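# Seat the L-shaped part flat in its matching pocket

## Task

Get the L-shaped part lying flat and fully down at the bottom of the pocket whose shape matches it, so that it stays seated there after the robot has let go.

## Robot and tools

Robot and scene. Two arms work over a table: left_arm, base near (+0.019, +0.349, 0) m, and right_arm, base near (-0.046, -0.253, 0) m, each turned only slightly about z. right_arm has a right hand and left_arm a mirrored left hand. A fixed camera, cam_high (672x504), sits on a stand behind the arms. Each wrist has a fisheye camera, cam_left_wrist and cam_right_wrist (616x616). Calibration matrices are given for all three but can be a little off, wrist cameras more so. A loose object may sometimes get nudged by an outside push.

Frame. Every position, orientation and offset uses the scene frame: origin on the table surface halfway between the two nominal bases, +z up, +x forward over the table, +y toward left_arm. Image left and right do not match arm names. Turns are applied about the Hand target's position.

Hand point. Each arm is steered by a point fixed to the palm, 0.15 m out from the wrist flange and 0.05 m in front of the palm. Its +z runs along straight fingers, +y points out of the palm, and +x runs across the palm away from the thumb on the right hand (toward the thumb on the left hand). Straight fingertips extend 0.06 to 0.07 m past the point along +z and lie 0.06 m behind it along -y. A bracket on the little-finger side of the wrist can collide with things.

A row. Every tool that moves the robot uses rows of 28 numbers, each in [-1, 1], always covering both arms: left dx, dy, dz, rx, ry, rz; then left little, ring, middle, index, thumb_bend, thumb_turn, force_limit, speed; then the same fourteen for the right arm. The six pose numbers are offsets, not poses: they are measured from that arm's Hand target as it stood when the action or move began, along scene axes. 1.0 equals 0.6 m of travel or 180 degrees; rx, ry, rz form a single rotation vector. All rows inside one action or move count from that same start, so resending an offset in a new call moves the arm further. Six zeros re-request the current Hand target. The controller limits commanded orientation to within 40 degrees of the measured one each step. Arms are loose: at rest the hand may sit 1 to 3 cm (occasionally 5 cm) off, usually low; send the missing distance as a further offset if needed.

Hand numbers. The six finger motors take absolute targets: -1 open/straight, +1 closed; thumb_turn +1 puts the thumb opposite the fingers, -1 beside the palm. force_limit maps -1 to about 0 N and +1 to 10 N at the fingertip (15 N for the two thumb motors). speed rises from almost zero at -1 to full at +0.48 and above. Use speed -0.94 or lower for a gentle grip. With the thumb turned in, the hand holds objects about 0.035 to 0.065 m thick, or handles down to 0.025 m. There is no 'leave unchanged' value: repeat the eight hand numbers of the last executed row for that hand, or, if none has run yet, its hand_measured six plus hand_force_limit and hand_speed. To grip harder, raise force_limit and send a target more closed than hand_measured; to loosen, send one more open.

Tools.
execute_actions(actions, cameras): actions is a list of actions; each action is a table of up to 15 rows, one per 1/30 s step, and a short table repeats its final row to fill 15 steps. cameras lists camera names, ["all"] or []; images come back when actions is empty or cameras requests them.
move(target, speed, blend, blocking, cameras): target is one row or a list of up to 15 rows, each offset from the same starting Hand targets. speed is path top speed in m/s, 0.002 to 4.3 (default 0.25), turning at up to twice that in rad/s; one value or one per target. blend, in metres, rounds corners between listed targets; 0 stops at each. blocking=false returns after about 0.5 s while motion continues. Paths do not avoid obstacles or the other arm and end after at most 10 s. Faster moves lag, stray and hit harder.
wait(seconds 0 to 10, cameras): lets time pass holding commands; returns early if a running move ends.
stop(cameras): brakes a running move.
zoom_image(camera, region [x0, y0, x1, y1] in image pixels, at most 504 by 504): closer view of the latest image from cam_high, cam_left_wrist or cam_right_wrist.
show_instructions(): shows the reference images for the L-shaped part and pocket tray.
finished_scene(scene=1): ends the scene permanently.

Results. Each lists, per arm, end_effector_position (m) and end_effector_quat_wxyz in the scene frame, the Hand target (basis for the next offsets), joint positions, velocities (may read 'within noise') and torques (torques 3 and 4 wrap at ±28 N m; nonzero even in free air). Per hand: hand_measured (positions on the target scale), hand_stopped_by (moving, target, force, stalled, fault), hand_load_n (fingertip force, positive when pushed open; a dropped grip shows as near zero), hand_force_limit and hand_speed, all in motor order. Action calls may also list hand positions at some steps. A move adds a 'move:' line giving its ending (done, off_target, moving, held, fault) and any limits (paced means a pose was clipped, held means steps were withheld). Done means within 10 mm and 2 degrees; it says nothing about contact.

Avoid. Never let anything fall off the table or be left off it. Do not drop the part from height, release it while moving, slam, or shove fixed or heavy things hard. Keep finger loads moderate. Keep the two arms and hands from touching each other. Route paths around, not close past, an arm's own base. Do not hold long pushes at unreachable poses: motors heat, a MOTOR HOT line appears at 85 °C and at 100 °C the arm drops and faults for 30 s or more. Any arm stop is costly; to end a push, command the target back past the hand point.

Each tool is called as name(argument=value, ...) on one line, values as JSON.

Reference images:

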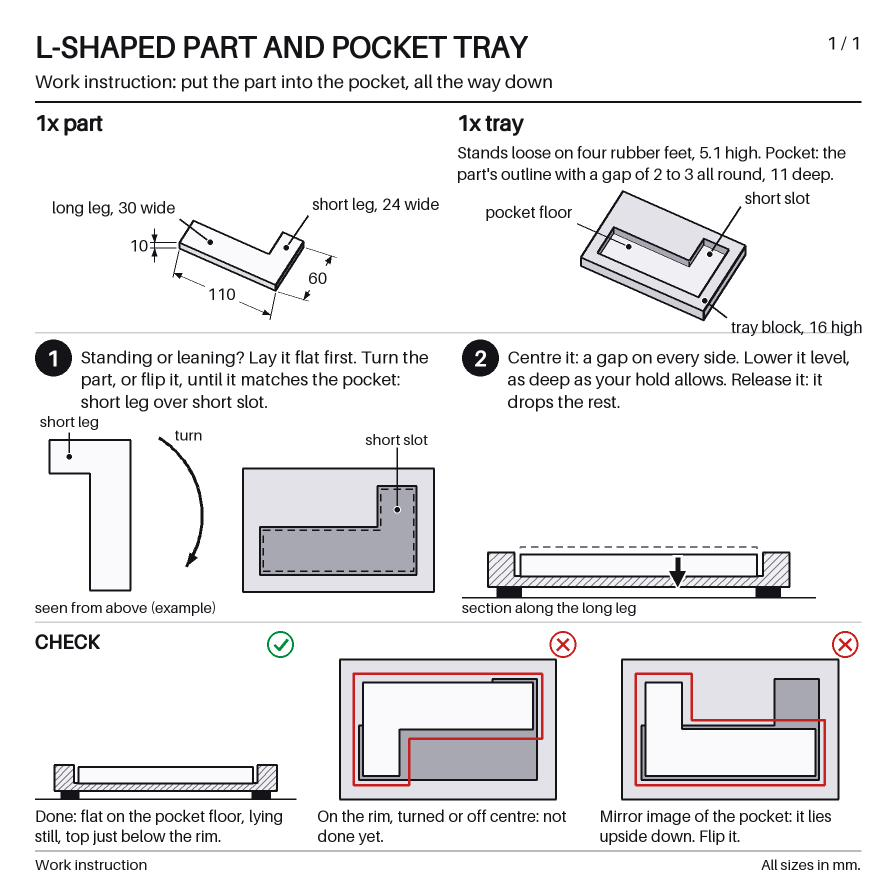

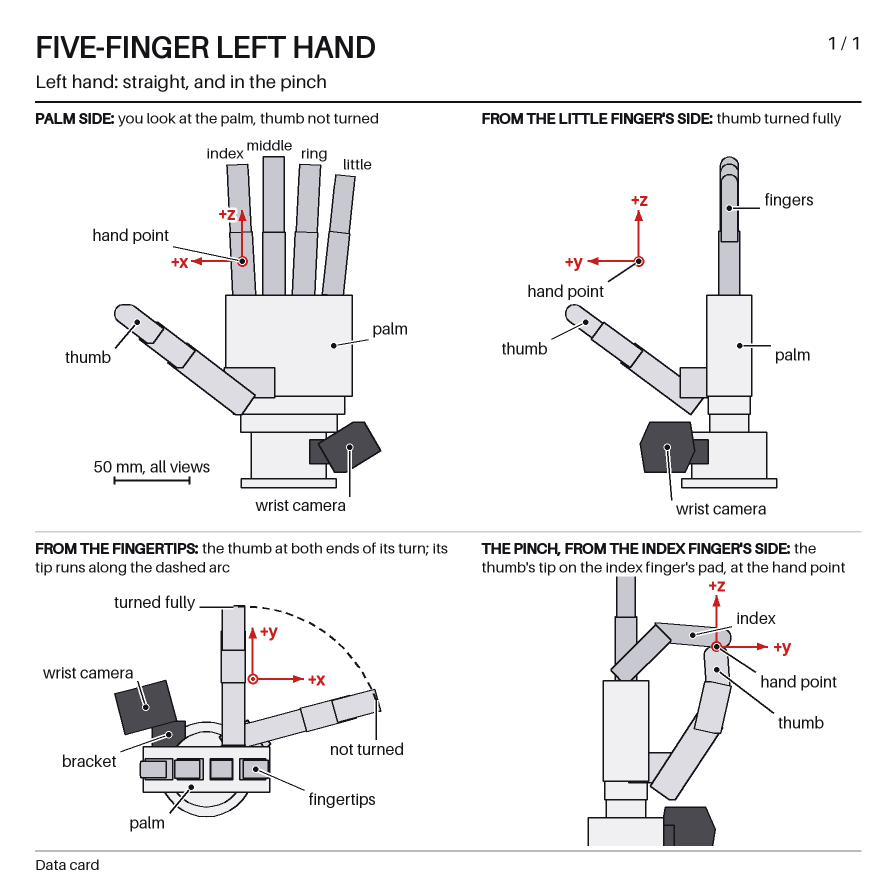

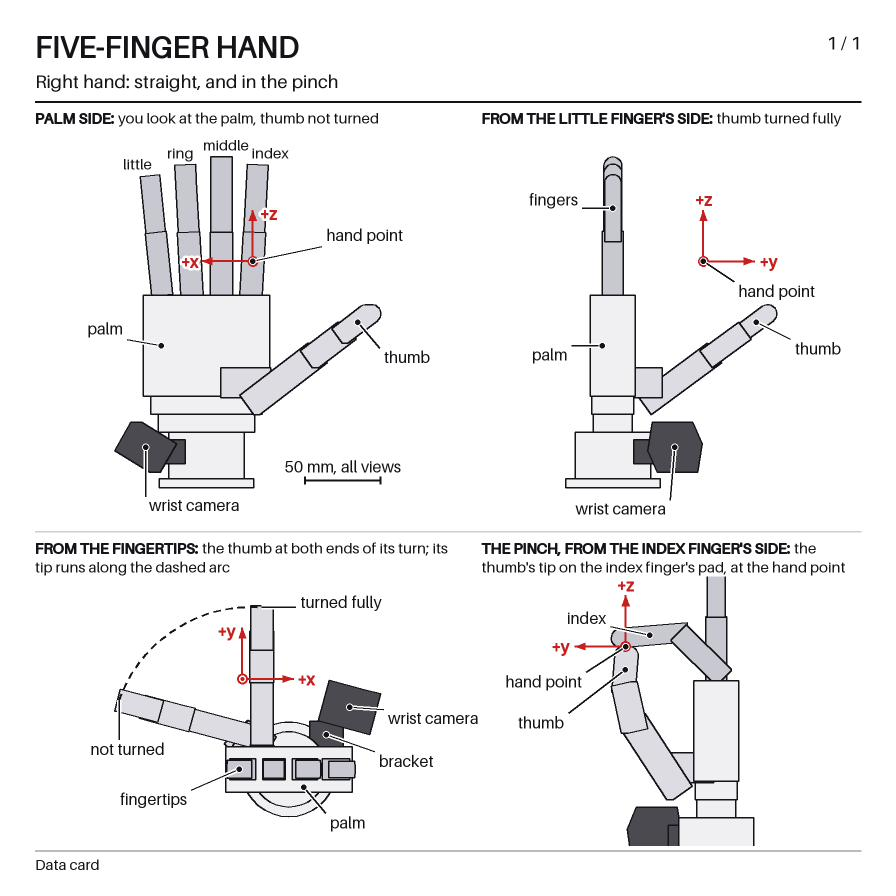

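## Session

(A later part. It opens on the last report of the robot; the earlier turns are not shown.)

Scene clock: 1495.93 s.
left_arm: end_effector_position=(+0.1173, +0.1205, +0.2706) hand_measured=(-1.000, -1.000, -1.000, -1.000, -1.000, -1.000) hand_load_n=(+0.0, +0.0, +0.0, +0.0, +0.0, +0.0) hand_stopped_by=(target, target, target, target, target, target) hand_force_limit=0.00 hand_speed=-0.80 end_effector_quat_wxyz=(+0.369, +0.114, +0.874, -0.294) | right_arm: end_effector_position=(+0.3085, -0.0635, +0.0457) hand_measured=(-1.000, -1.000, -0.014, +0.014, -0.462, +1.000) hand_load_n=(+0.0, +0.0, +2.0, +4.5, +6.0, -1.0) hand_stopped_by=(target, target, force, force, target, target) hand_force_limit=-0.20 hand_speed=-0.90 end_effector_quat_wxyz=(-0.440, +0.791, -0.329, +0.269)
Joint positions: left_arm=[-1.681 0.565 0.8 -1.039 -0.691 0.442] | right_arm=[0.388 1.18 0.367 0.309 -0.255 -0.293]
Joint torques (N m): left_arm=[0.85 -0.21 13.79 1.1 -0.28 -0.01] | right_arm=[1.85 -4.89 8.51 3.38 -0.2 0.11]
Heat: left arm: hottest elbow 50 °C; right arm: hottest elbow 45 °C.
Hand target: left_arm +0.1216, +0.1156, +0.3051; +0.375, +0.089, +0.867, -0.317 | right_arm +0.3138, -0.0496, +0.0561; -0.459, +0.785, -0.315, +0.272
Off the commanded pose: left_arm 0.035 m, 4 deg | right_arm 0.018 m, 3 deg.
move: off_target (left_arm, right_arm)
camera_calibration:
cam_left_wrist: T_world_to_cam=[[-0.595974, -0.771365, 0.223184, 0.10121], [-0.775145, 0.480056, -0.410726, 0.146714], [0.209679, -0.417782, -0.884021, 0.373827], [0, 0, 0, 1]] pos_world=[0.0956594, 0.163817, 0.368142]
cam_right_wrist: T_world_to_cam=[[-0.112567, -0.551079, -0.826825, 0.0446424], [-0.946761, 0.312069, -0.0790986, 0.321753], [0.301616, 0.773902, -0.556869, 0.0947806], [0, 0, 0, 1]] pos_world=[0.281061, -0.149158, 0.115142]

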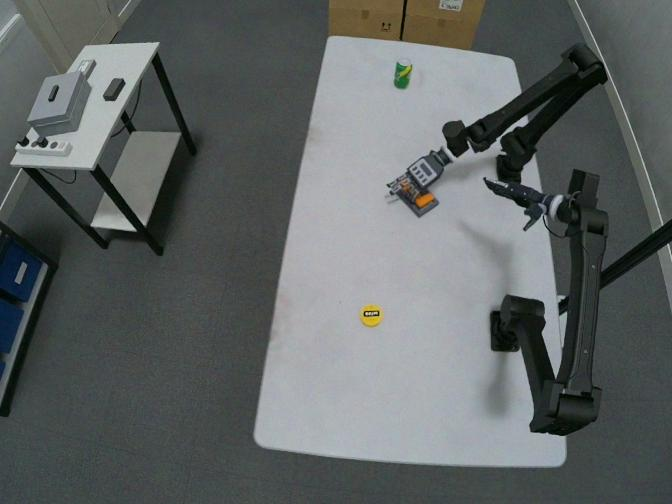

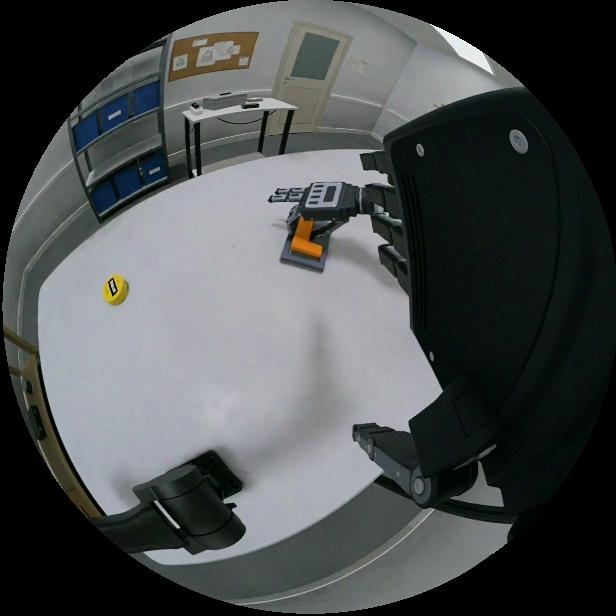

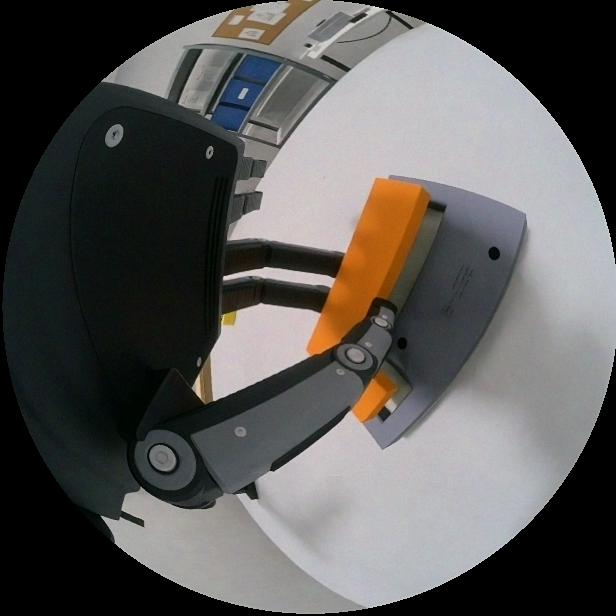

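move(target=[0,0,0,0,0,0,-1,-1,-1,-1,-1,-1,0,-0.8,-0.005,0.005,-0.0115,0,0,-0.006,-1,-1,0.4,0.4,-0.46,1,-0.2,-0.9], speed=0.05, cameras=["all"])

zoom_image(camera="cam_right_wrist", region=[360, 160, 480, 280])

zoom_image(camera="cam_right_wrist", region=[330, 340, 450, 460])

zoom_image(camera="cam_left_wrist", region=[260, 180, 360, 280])

zoom_image(camera="cam_high", region=[380, 150, 450, 230])

Scene clock: 1531.80 s.
left_arm: end_effector_position=(+0.1173, +0.1205, +0.2706) hand_measured=(-1.000, -1.000, -1.000, -1.000, -1.000, -1.000) hand_load_n=(+0.0, +0.0, +0.0, +0.0, +0.0, +0.0) hand_stopped_by=(target, target, target, target, target, target) hand_force_limit=0.00 hand_speed=-0.80 end_effector_quat_wxyz=(+0.369, +0.114, +0.874, -0.294) | right_arm: end_effector_position=(+0.3058, -0.0600, +0.0394) hand_measured=(-1.000, -1.000, -0.014, +0.014, -0.462, +1.000) hand_load_n=(-0.5, +0.0, +2.0, +4.5, +6.0, -1.0) hand_stopped_by=(target, target, force, force, target, target) hand_force_limit=-0.20 hand_speed=-0.90 end_effector_quat_wxyz=(-0.439, +0.788, -0.335, +0.273)
Joint positions: left_arm=[-1.681 0.565 0.8 -1.039 -0.691 0.442] | right_arm=[0.411 1.196 0.352 0.347 -0.221 -0.273]
Joint torques (N m): left_arm=[0.73 0.21 13.7 1.05 -0.27 0] | right_arm=[1.73 -5.01 8.25 3.3 0.07 0.07]
Heat: left arm: hottest elbow 50 °C; right arm: hottest elbow 43 °C.
Hand target: left_arm +0.1216, +0.1156, +0.3051; +0.375, +0.089, +0.867, -0.317 | right_arm +0.3108, -0.0466, +0.0492; -0.457, +0.782, -0.322, +0.277
Off the commanded pose: left_arm 0.035 m, 4 deg | right_arm 0.017 m, 3 deg.
move: off_target (left_arm, right_arm)
camera_calibration:
cam_left_wrist: T_world_to_cam=[[-0.595974, -0.771365, 0.223184, 0.10121], [-0.775145, 0.480056, -0.410726, 0.146714], [0.209679, -0.417782, -0.884021, 0.373827], [0, 0, 0, 1]] pos_world=[0.0956594, 0.163817, 0.368142]
cam_right_wrist: T_world_to_cam=[[-0.12043, -0.548198, -0.827633, 0.0435694], [-0.941597, 0.327175, -0.0796975, 0.317005], [0.314471, 0.769698, -0.555583, 0.0851709], [0, 0, 0, 1]] pos_world=[0.276954, -0.145387, 0.108643]

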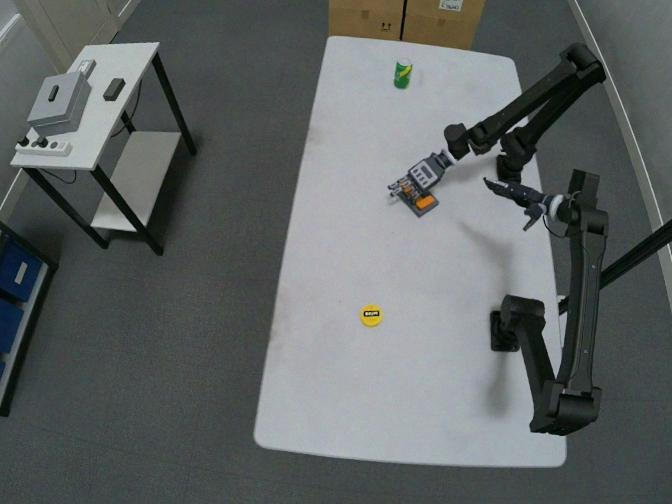

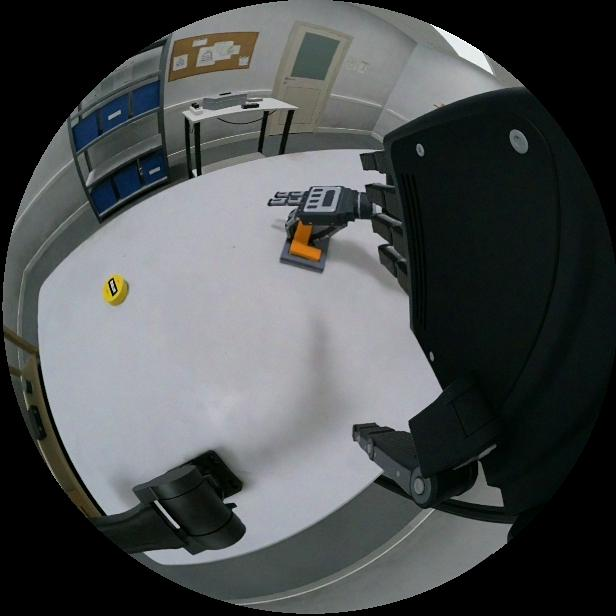

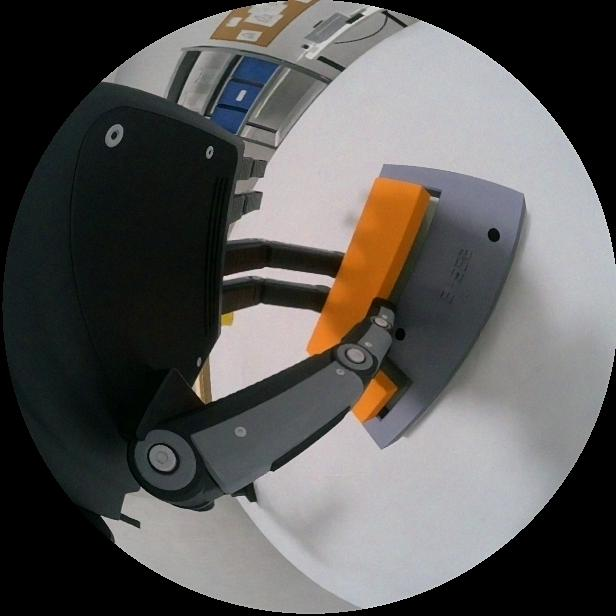

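Scaled by 4.200 from the camera's 616x616 image, which has a finer 880x880 frame.

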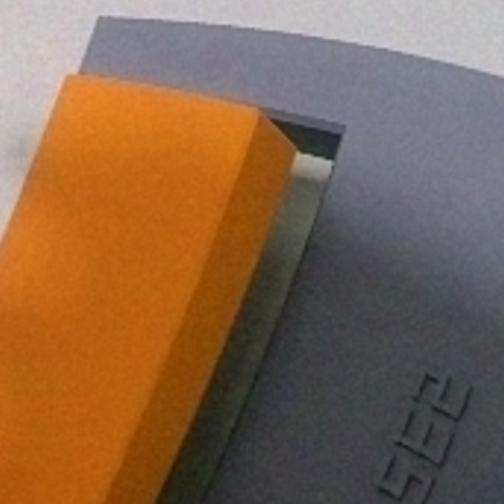

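Scaled by 4.200 from the camera's 616x616 image, which has a finer 880x880 frame.

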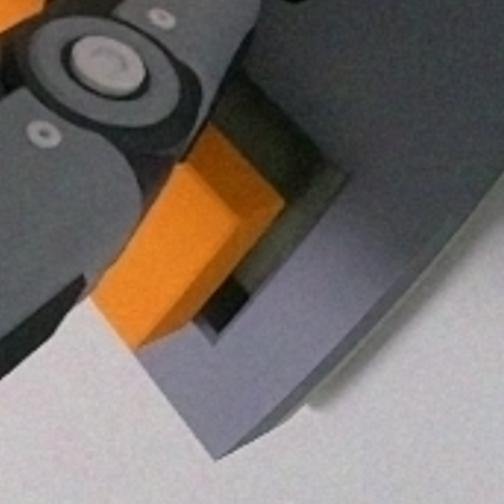

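Scaled by 5.040 from the camera's 616x616 image, which has a finer 880x880 frame.

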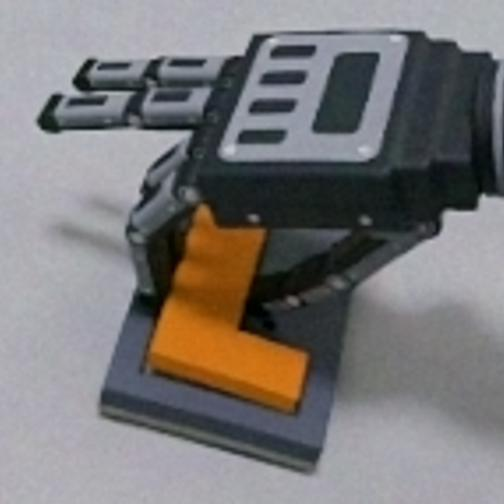

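Scaled by 6.300 from the camera's 672x504 image, which has a finer 960x720 frame.

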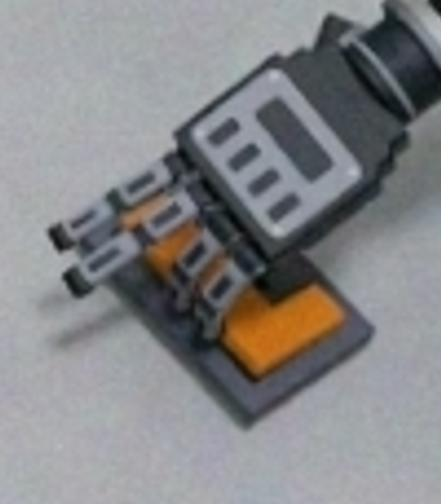

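move(target=[[0,0,0,0,0,0,-1,-1,-1,-1,-1,-1,0,-0.8,0.01,-0.06,0.02,0,0,0,-1,-1,0.4,0.4,-0.46,1,-0.2,-0.9],[0,0,0,0,0,0,-1,-1,-1,-1,-1,-1,0,-0.8,0.002,-0.004,0.0,0,0,0,-1,-1,0.4,0.4,-0.46,1,-0.2,-0.9]], speed=0.05, cameras=["cam_high", "cam_right_wrist", "cam_left_wrist"])

zoom_image(camera="cam_right_wrist", region=[360, 160, 480, 280])

zoom_image(camera="cam_right_wrist", region=[330, 340, 450, 460])

Scene clock: 1571.00 s.
left_arm: end_effector_position=(+0.1173, +0.1205, +0.2706) hand_measured=(-1.000, -1.000, -1.000, -1.000, -1.000, -1.000) hand_load_n=(+0.0, +0.0, +0.0, +0.0, +0.0, +0.0) hand_stopped_by=(target, target, target, target, target, target) hand_force_limit=0.00 hand_speed=-0.80 end_effector_quat_wxyz=(+0.369, +0.114, +0.874, -0.294) | right_arm: end_effector_position=(+0.3065, -0.0622, +0.0392) hand_measured=(-1.000, -1.000, -0.014, +0.014, -0.462, +1.000) hand_load_n=(+0.0, +0.0, +2.0, +4.5, +6.0, -1.0) hand_stopped_by=(target, target, force, force, target, target) hand_force_limit=-0.20 hand_speed=-0.90 end_effector_quat_wxyz=(-0.439, +0.788, -0.335, +0.272)
Joint positions: left_arm=[-1.681 0.565 0.8 -1.039 -0.691 0.442] | right_arm=[0.402 1.196 0.352 0.345 -0.23 -0.277]
Joint torques (N m): left_arm=[0.79 0.03 13.76 0.99 -0.3 -0.03] | right_arm=[1.79 -4.78 8.51 3.3 0.02 0.12]
Heat: left arm: hottest elbow 50 °C; right arm: hottest elbow 43 °C.
Hand target: left_arm +0.1216, +0.1156, +0.3051; +0.375, +0.089, +0.867, -0.317 | right_arm +0.3120, -0.0490, +0.0492; -0.457, +0.782, -0.322, +0.277
Off the commanded pose: left_arm 0.035 m, 4 deg | right_arm 0.017 m, 3 deg.
move: off_target (left_arm, right_arm)
camera_calibration:
cam_left_wrist: T_world_to_cam=[[-0.595974, -0.771365, 0.223184, 0.10121], [-0.775145, 0.480056, -0.410726, 0.146714], [0.209679, -0.417782, -0.884021, 0.373827], [0, 0, 0, 1]] pos_world=[0.0956594, 0.163817, 0.368142]
cam_right_wrist: T_world_to_cam=[[-0.120309, -0.548163, -0.827673, 0.0422583], [-0.941975, 0.326223, -0.0791316, 0.318271], [0.313383, 0.770127, -0.555604, 0.0868984], [0, 0, 0, 1]] pos_world=[0.277655, -0.147586, 0.108442]

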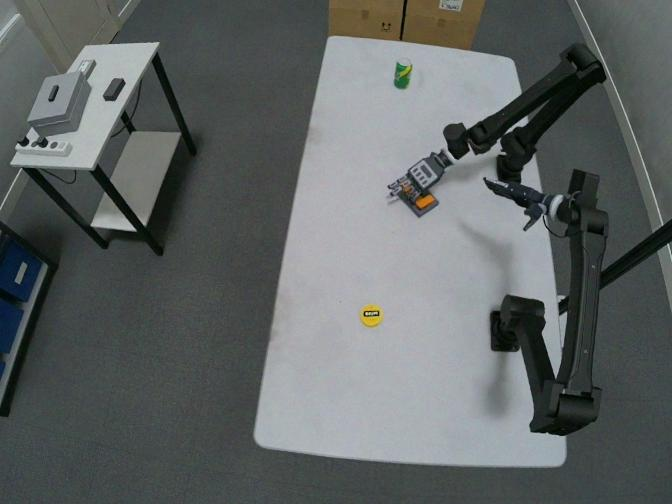

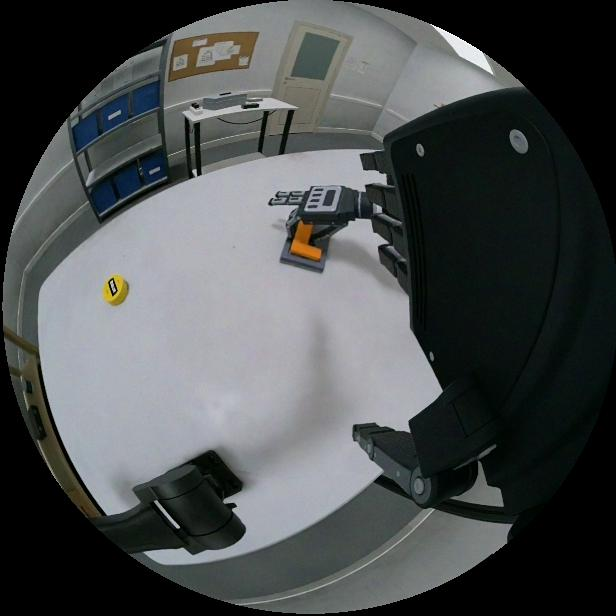

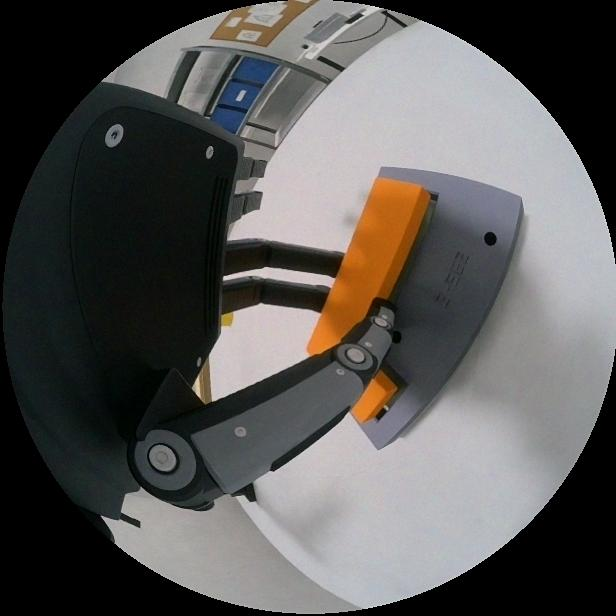

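Scaled by 4.200 from the camera's 616x616 image, which has a finer 880x880 frame.

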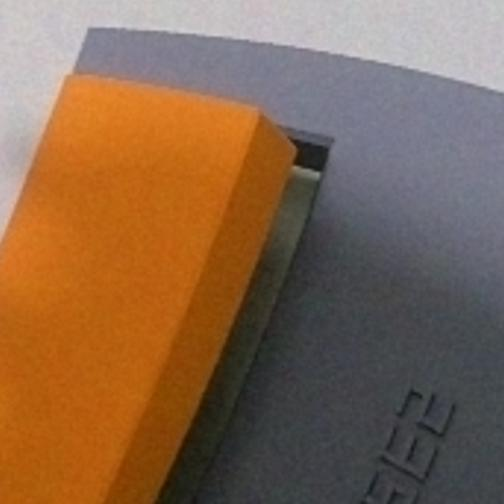

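Scaled by 4.200 from the camera's 616x616 image, which has a finer 880x880 frame.

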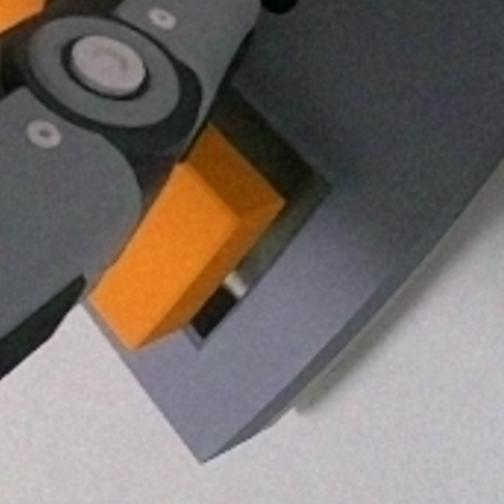

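move(target=[0,0,0,0,0,0,-1,-1,-1,-1,-1,-1,0,-0.8,0.0,0.0,-0.0065,0,0,0,-1,-1,0.4,0.4,-0.46,1,-0.2,-0.9], speed=0.03, cameras=["cam_high", "cam_right_wrist", "cam_left_wrist"])

zoom_image(camera="cam_right_wrist", region=[360, 160, 480, 280])

zoom_image(camera="cam_right_wrist", region=[330, 340, 450, 460])

zoom_image(camera="cam_left_wrist", region=[270, 190, 350, 280])

zoom_image(camera="cam_high", region=[385, 165, 445, 225])

Scene clock: 1595.67 s.
left_arm: end_effector_position=(+0.1173, +0.1205, +0.2706) hand_measured=(-1.000, -1.000, -1.000, -1.000, -1.000, -1.000) hand_load_n=(+0.0, +0.0, +0.0, +0.0, +0.0, +0.0) hand_stopped_by=(target, target, target, target, target, target) hand_force_limit=0.00 hand_speed=-0.80 end_effector_quat_wxyz=(+0.369, +0.114, +0.874, -0.294) | right_arm: end_effector_position=(+0.3065, -0.0622, +0.0353) hand_measured=(-1.000, -1.000, -0.014, +0.014, -0.462, +1.000) hand_load_n=(-0.5, +0.0, +2.5, +4.5, +6.0, -0.5) hand_stopped_by=(target, target, force, force, target, target) hand_force_limit=-0.20 hand_speed=-0.90 end_effector_quat_wxyz=(-0.439, +0.788, -0.335, +0.272)
Joint positions: left_arm=[-1.681 0.565 0.8 -1.039 -0.691 0.442] | right_arm=[0.402 1.212 0.347 0.365 -0.23 -0.277]
Joint torques (N m): left_arm=[0.56 0.5 13.81 0.98 -0.3 -0.04] | right_arm=[1.44 -4.78 8.27 3.44 0.04 0.07]
Heat: left arm: hottest elbow 50 °C; right arm: hottest elbow 42 °C.
Hand target: left_arm +0.1216, +0.1156, +0.3051; +0.375, +0.089, +0.867, -0.317 | right_arm +0.3120, -0.0490, +0.0453; -0.457, +0.782, -0.322, +0.277
Off the commanded pose: left_arm 0.035 m, 4 deg | right_arm 0.017 m, 3 deg.
move: off_target (left_arm, right_arm)
camera_calibration:
cam_left_wrist: T_world_to_cam=[[-0.595974, -0.771365, 0.223184, 0.10121], [-0.775145, 0.480056, -0.410726, 0.146714], [0.209679, -0.417782, -0.884021, 0.373827], [0, 0, 0, 1]] pos_world=[0.0956594, 0.163817, 0.368142]
cam_right_wrist: T_world_to_cam=[[-0.120309, -0.548163, -0.827673, 0.0390424], [-0.941975, 0.326223, -0.0791316, 0.318056], [0.313383, 0.770127, -0.555604, 0.0847003], [0, 0, 0, 1]] pos_world=[0.277755, -0.147586, 0.104542]

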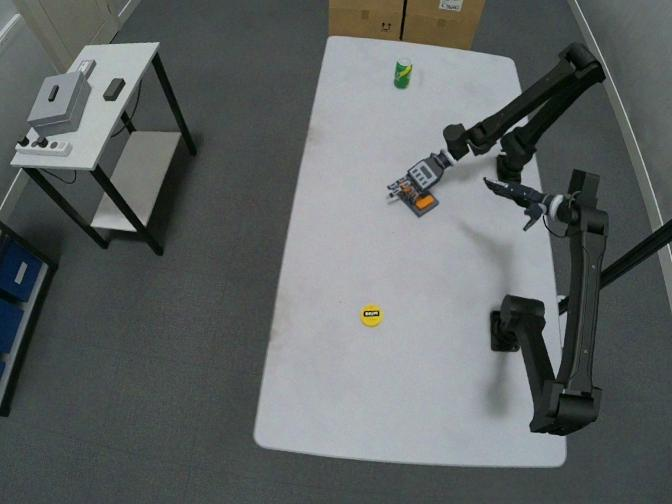

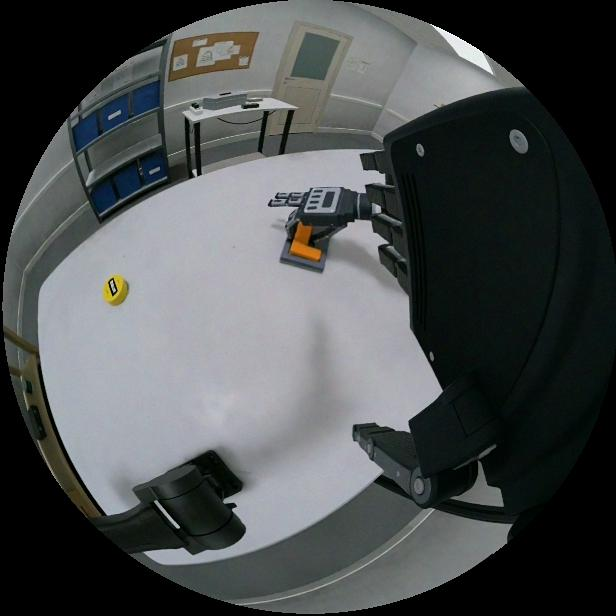

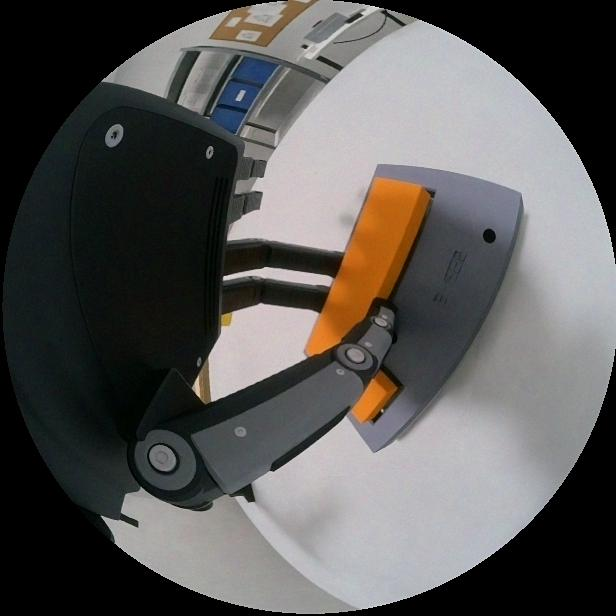

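Scaled by 4.200 from the camera's 616x616 image, which has a finer 880x880 frame.

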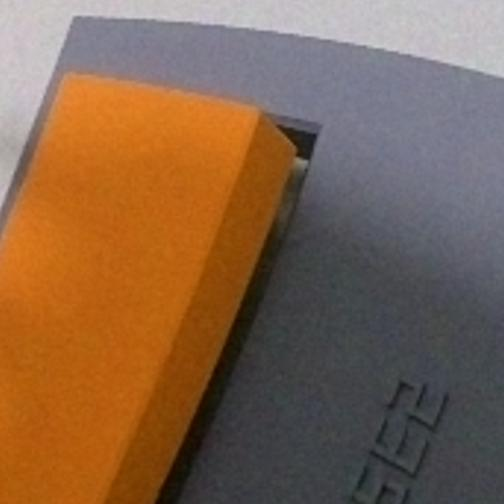

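Scaled by 4.200 from the camera's 616x616 image, which has a finer 880x880 frame.

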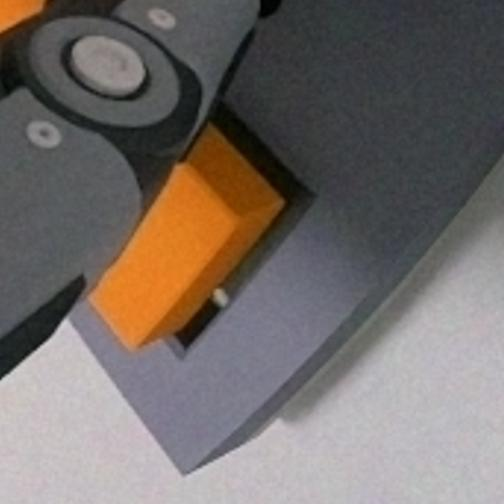

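Scaled by 5.600 from the camera's 616x616 image, which has a finer 880x880 frame.

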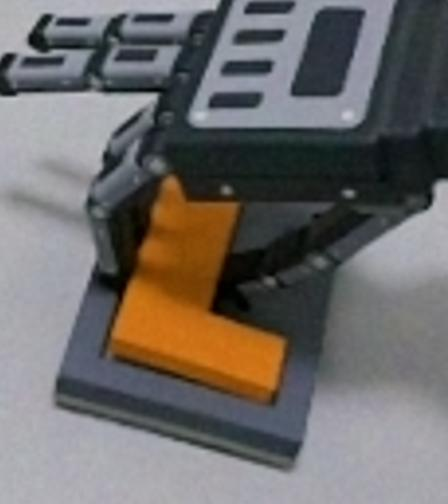

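Scaled by 8.400 from the camera's 672x504 image, which has a finer 960x720 frame.

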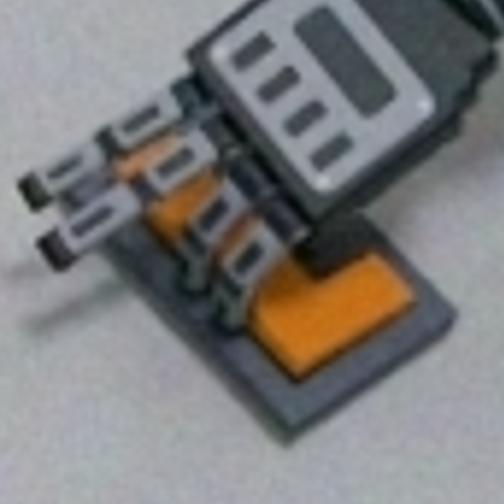

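move(target=[0,0,0,0,0,0,-1,-1,-1,-1,-1,-1,0,-0.8,0.0,0.0,-0.0045,0,0,0,-1,-1,0.4,0.4,-0.46,1,-0.2,-0.9], speed=0.03, cameras=["cam_high", "cam_right_wrist", "cam_left_wrist"])

zoom_image(camera="cam_right_wrist", region=[360, 160, 480, 280])

zoom_image(camera="cam_right_wrist", region=[330, 340, 450, 460])

zoom_image(camera="cam_left_wrist", region=[270, 190, 350, 280])

Scene clock: 1612.50 s.
left_arm: end_effector_position=(+0.1173, +0.1205, +0.2706) hand_measured=(-1.000, -1.000, -1.000, -1.000, -1.000, -1.000) hand_load_n=(+0.0, +0.0, +0.0, +0.0, +0.0, +0.0) hand_stopped_by=(target, target, target, target, target, target) hand_force_limit=0.00 hand_speed=-0.80 end_effector_quat_wxyz=(+0.369, +0.114, +0.874, -0.294) | right_arm: end_effector_position=(+0.3075, -0.0618, +0.0345) hand_measured=(-1.000, -1.000, -0.014, +0.014, -0.462, +1.000) hand_load_n=(+0.0, -0.5, +2.5, +4.5, +6.0, -1.0) hand_stopped_by=(target, target, force, force, target, target) hand_force_limit=-0.20 hand_speed=-0.90 end_effector_quat_wxyz=(-0.440, +0.787, -0.334, +0.274)
Joint positions: left_arm=[-1.681 0.565 0.8 -1.039 -0.691 0.442] | right_arm=[0.402 1.219 0.345 0.379 -0.23 -0.277]
Joint torques (N m): left_arm=[0.5 0.09 13.76 0.98 -0.31 -0.01] | right_arm=[1.61 -4.66 7.95 3.4 0.08 0.08]
Heat: left arm: hottest elbow 50 °C; right arm: hottest elbow 43 °C.
Hand target: left_arm +0.1216, +0.1156, +0.3051; +0.375, +0.089, +0.867, -0.317 | right_arm +0.3120, -0.0490, +0.0426; -0.457, +0.782, -0.322, +0.277
Off the commanded pose: left_arm 0.035 m, 4 deg | right_arm 0.016 m, 2 deg.
move: off_target (left_arm, right_arm)
camera_calibration:
cam_left_wrist: T_world_to_cam=[[-0.595974, -0.771365, 0.223184, 0.10121], [-0.775145, 0.480056, -0.410726, 0.146714], [0.209679, -0.417782, -0.884021, 0.373827], [0, 0, 0, 1]] pos_world=[0.0956594, 0.163817, 0.368142]
cam_right_wrist: T_world_to_cam=[[-0.116798, -0.546796, -0.829079, 0.0377541], [-0.941611, 0.326407, -0.0826218, 0.318815], [0.315795, 0.77102, -0.552993, 0.0828348], [0, 0, 0, 1]] pos_world=[0.278451, -0.147287, 0.103449]

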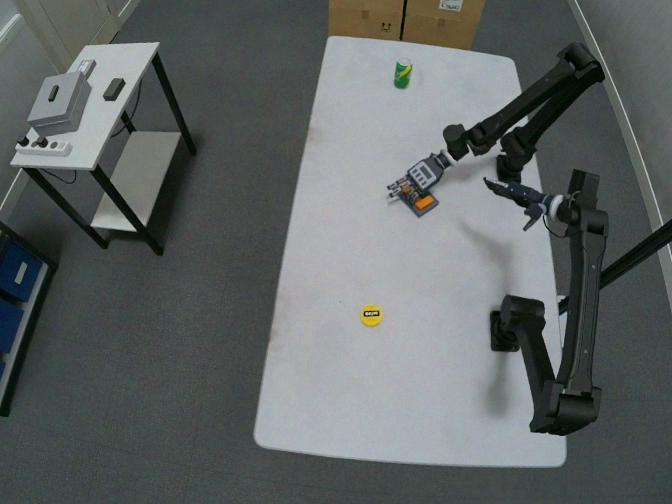

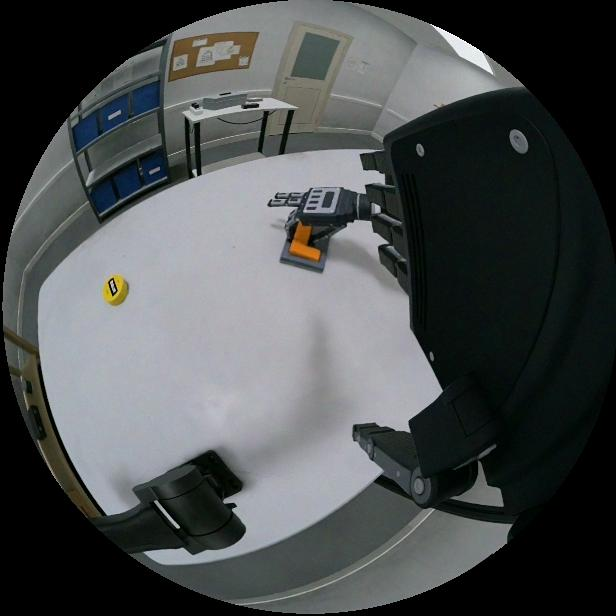

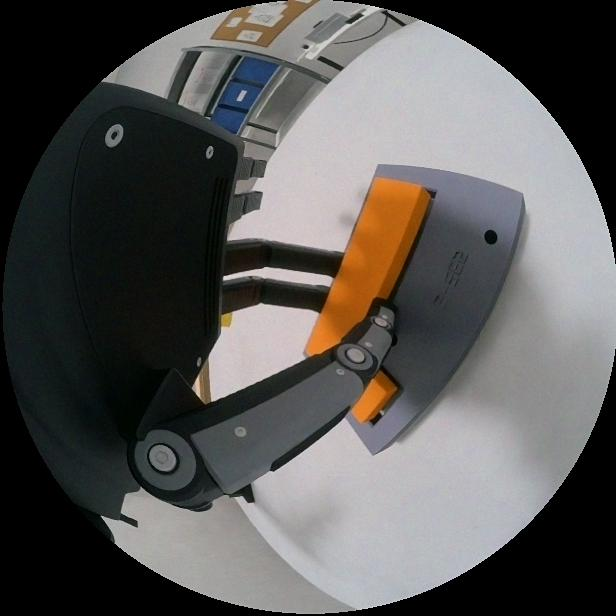

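Scaled by 4.200 from the camera's 616x616 image, which has a finer 880x880 frame.

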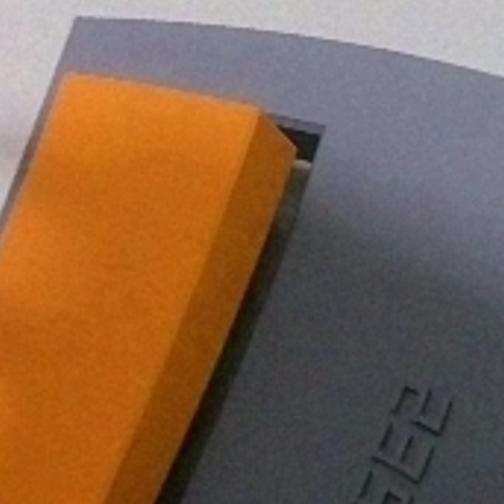

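Scaled by 4.200 from the camera's 616x616 image, which has a finer 880x880 frame.

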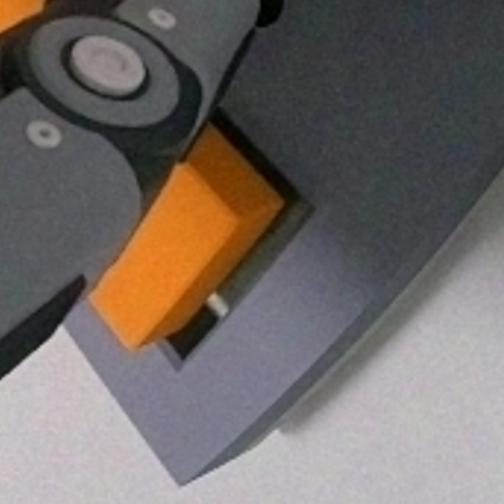

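Scaled by 5.600 from the camera's 616x616 image, which has a finer 880x880 frame.

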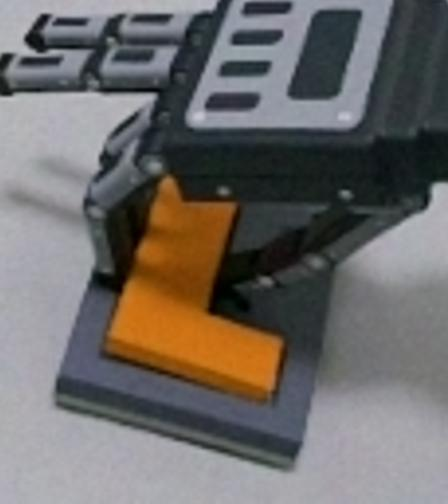

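move(target=[0,0,0,0,0,0,-1,-1,-1,-1,-1,-1,0,-0.8,0.0,0.0,0,0,0,0,-1,-1,-0.3,-0.3,-0.52,1,-0.2,-0.3], speed=0.03, cameras=["cam_high", "cam_right_wrist", "cam_left_wrist"])

zoom_image(camera="cam_right_wrist", region=[320, 160, 480, 320])

zoom_image(camera="cam_right_wrist", region=[330, 340, 450, 460])

zoom_image(camera="cam_left_wrist", region=[270, 190, 350, 280])

Scene clock: 1630.77 s.
left_arm: end_effector_position=(+0.1173, +0.1205, +0.2706) hand_measured=(-1.000, -1.000, -1.000, -1.000, -1.000, -1.000) hand_load_n=(+0.5, +0.0, +0.0, +0.0, +0.0, +0.0) hand_stopped_by=(target, target, target, target, target, target) hand_force_limit=0.00 hand_speed=-0.80 end_effector_quat_wxyz=(+0.369, +0.114, +0.874, -0.294) | right_arm: end_effector_position=(+0.3082, -0.0608, +0.0357) hand_measured=(-1.000, -1.000, -0.300, -0.300, -0.520, +1.000) hand_load_n=(+0.0, +0.0, +0.0, +0.0, -0.5, +0.0) hand_stopped_by=(target, target, target, target, target, target) hand_force_limit=-0.20 hand_speed=-0.30 end_effector_quat_wxyz=(-0.443, +0.786, -0.333, +0.275)
Joint positions: left_arm=[-1.681 0.565 0.8 -1.039 -0.691 0.442] | right_arm=[0.403 1.219 0.345 0.385 -0.23 -0.276]
Joint torques (N m): left_arm=[0.5 0.03 13.74 1.05 -0.28 -0.03] | right_arm=[1.32 -4.66 8.1 3.18 0.05 0.07]
Heat: left arm: hottest elbow 51 °C; right arm: hottest elbow 42 °C.
Hand target: left_arm +0.1216, +0.1156, +0.3051; +0.375, +0.089, +0.867, -0.317 | right_arm +0.3120, -0.0490, +0.0426; -0.457, +0.782, -0.322, +0.277
Off the commanded pose: left_arm 0.035 m, 4 deg | right_arm 0.014 m, 2 deg.
move: off_target (left_arm, right_arm)
camera_calibration:
cam_left_wrist: T_world_to_cam=[[-0.595974, -0.771365, 0.223184, 0.10121], [-0.775145, 0.480056, -0.410726, 0.146714], [0.209679, -0.417782, -0.884021, 0.373827], [0, 0, 0, 1]] pos_world=[0.0956594, 0.163817, 0.368142]
cam_right_wrist: T_world_to_cam=[[-0.112285, -0.54426, -0.831368, 0.0383414], [-0.941479, 0.325869, -0.0861751, 0.319258], [0.317819, 0.77304, -0.549, 0.0819101], [0, 0, 0, 1]] pos_world=[0.278847, -0.146488, 0.104357]

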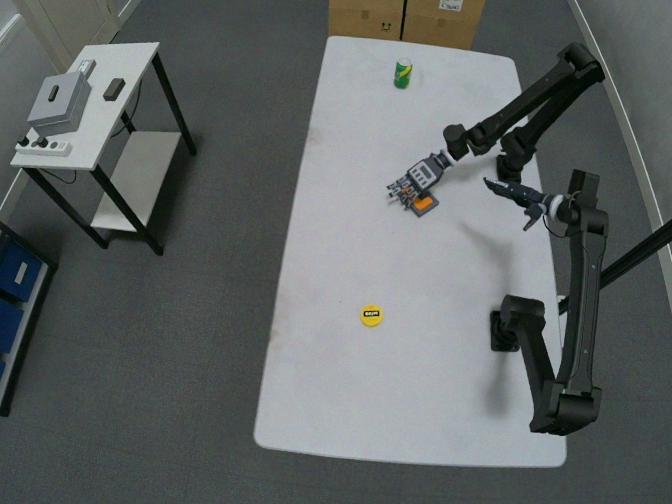

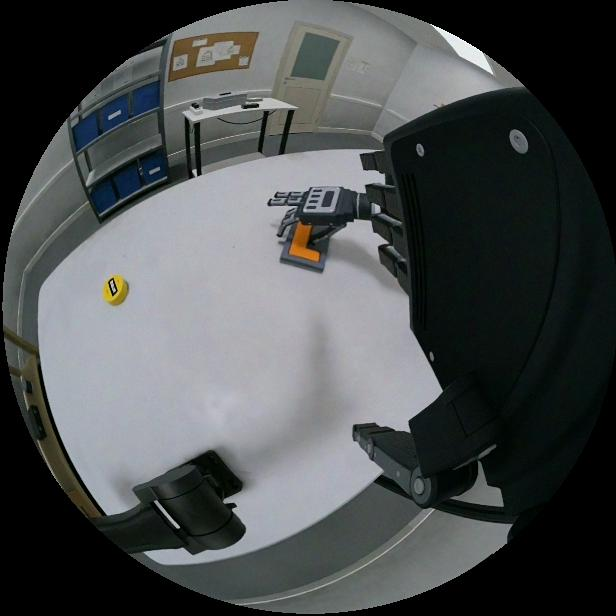

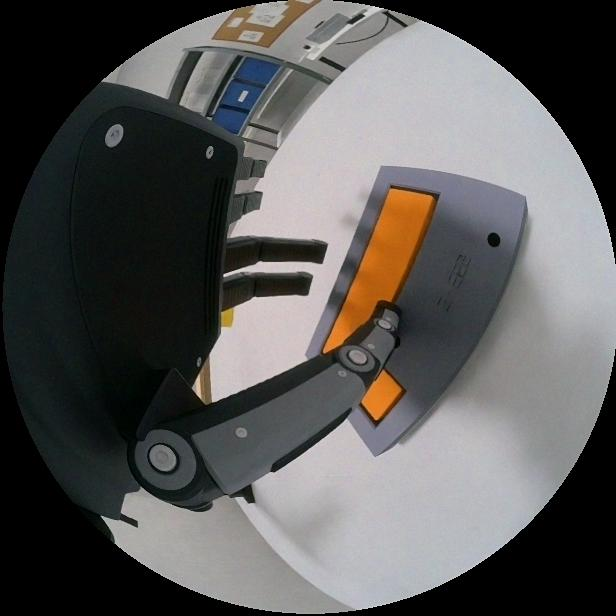

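Scaled by 3.150 from the camera's 616x616 image, which has a finer 880x880 frame.

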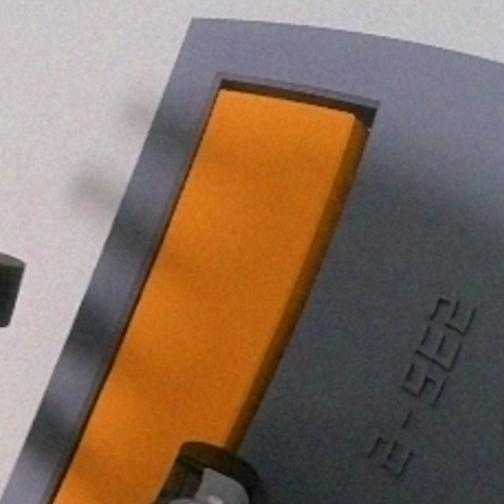

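Scaled by 4.200 from the camera's 616x616 image, which has a finer 880x880 frame.

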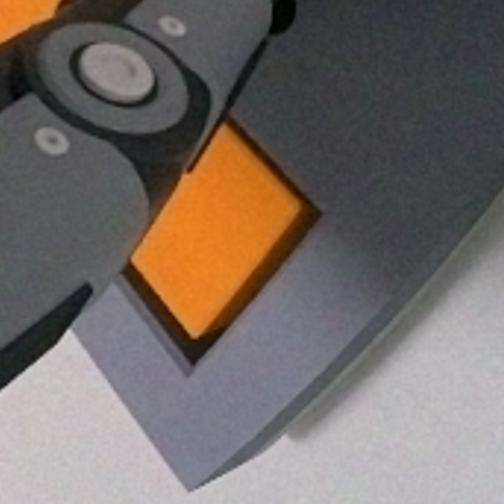

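Scaled by 5.600 from the camera's 616x616 image, which has a finer 880x880 frame.

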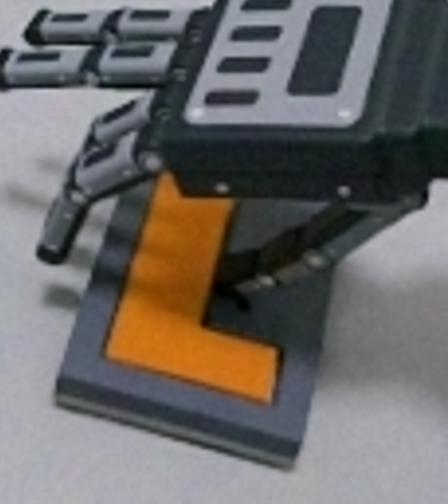

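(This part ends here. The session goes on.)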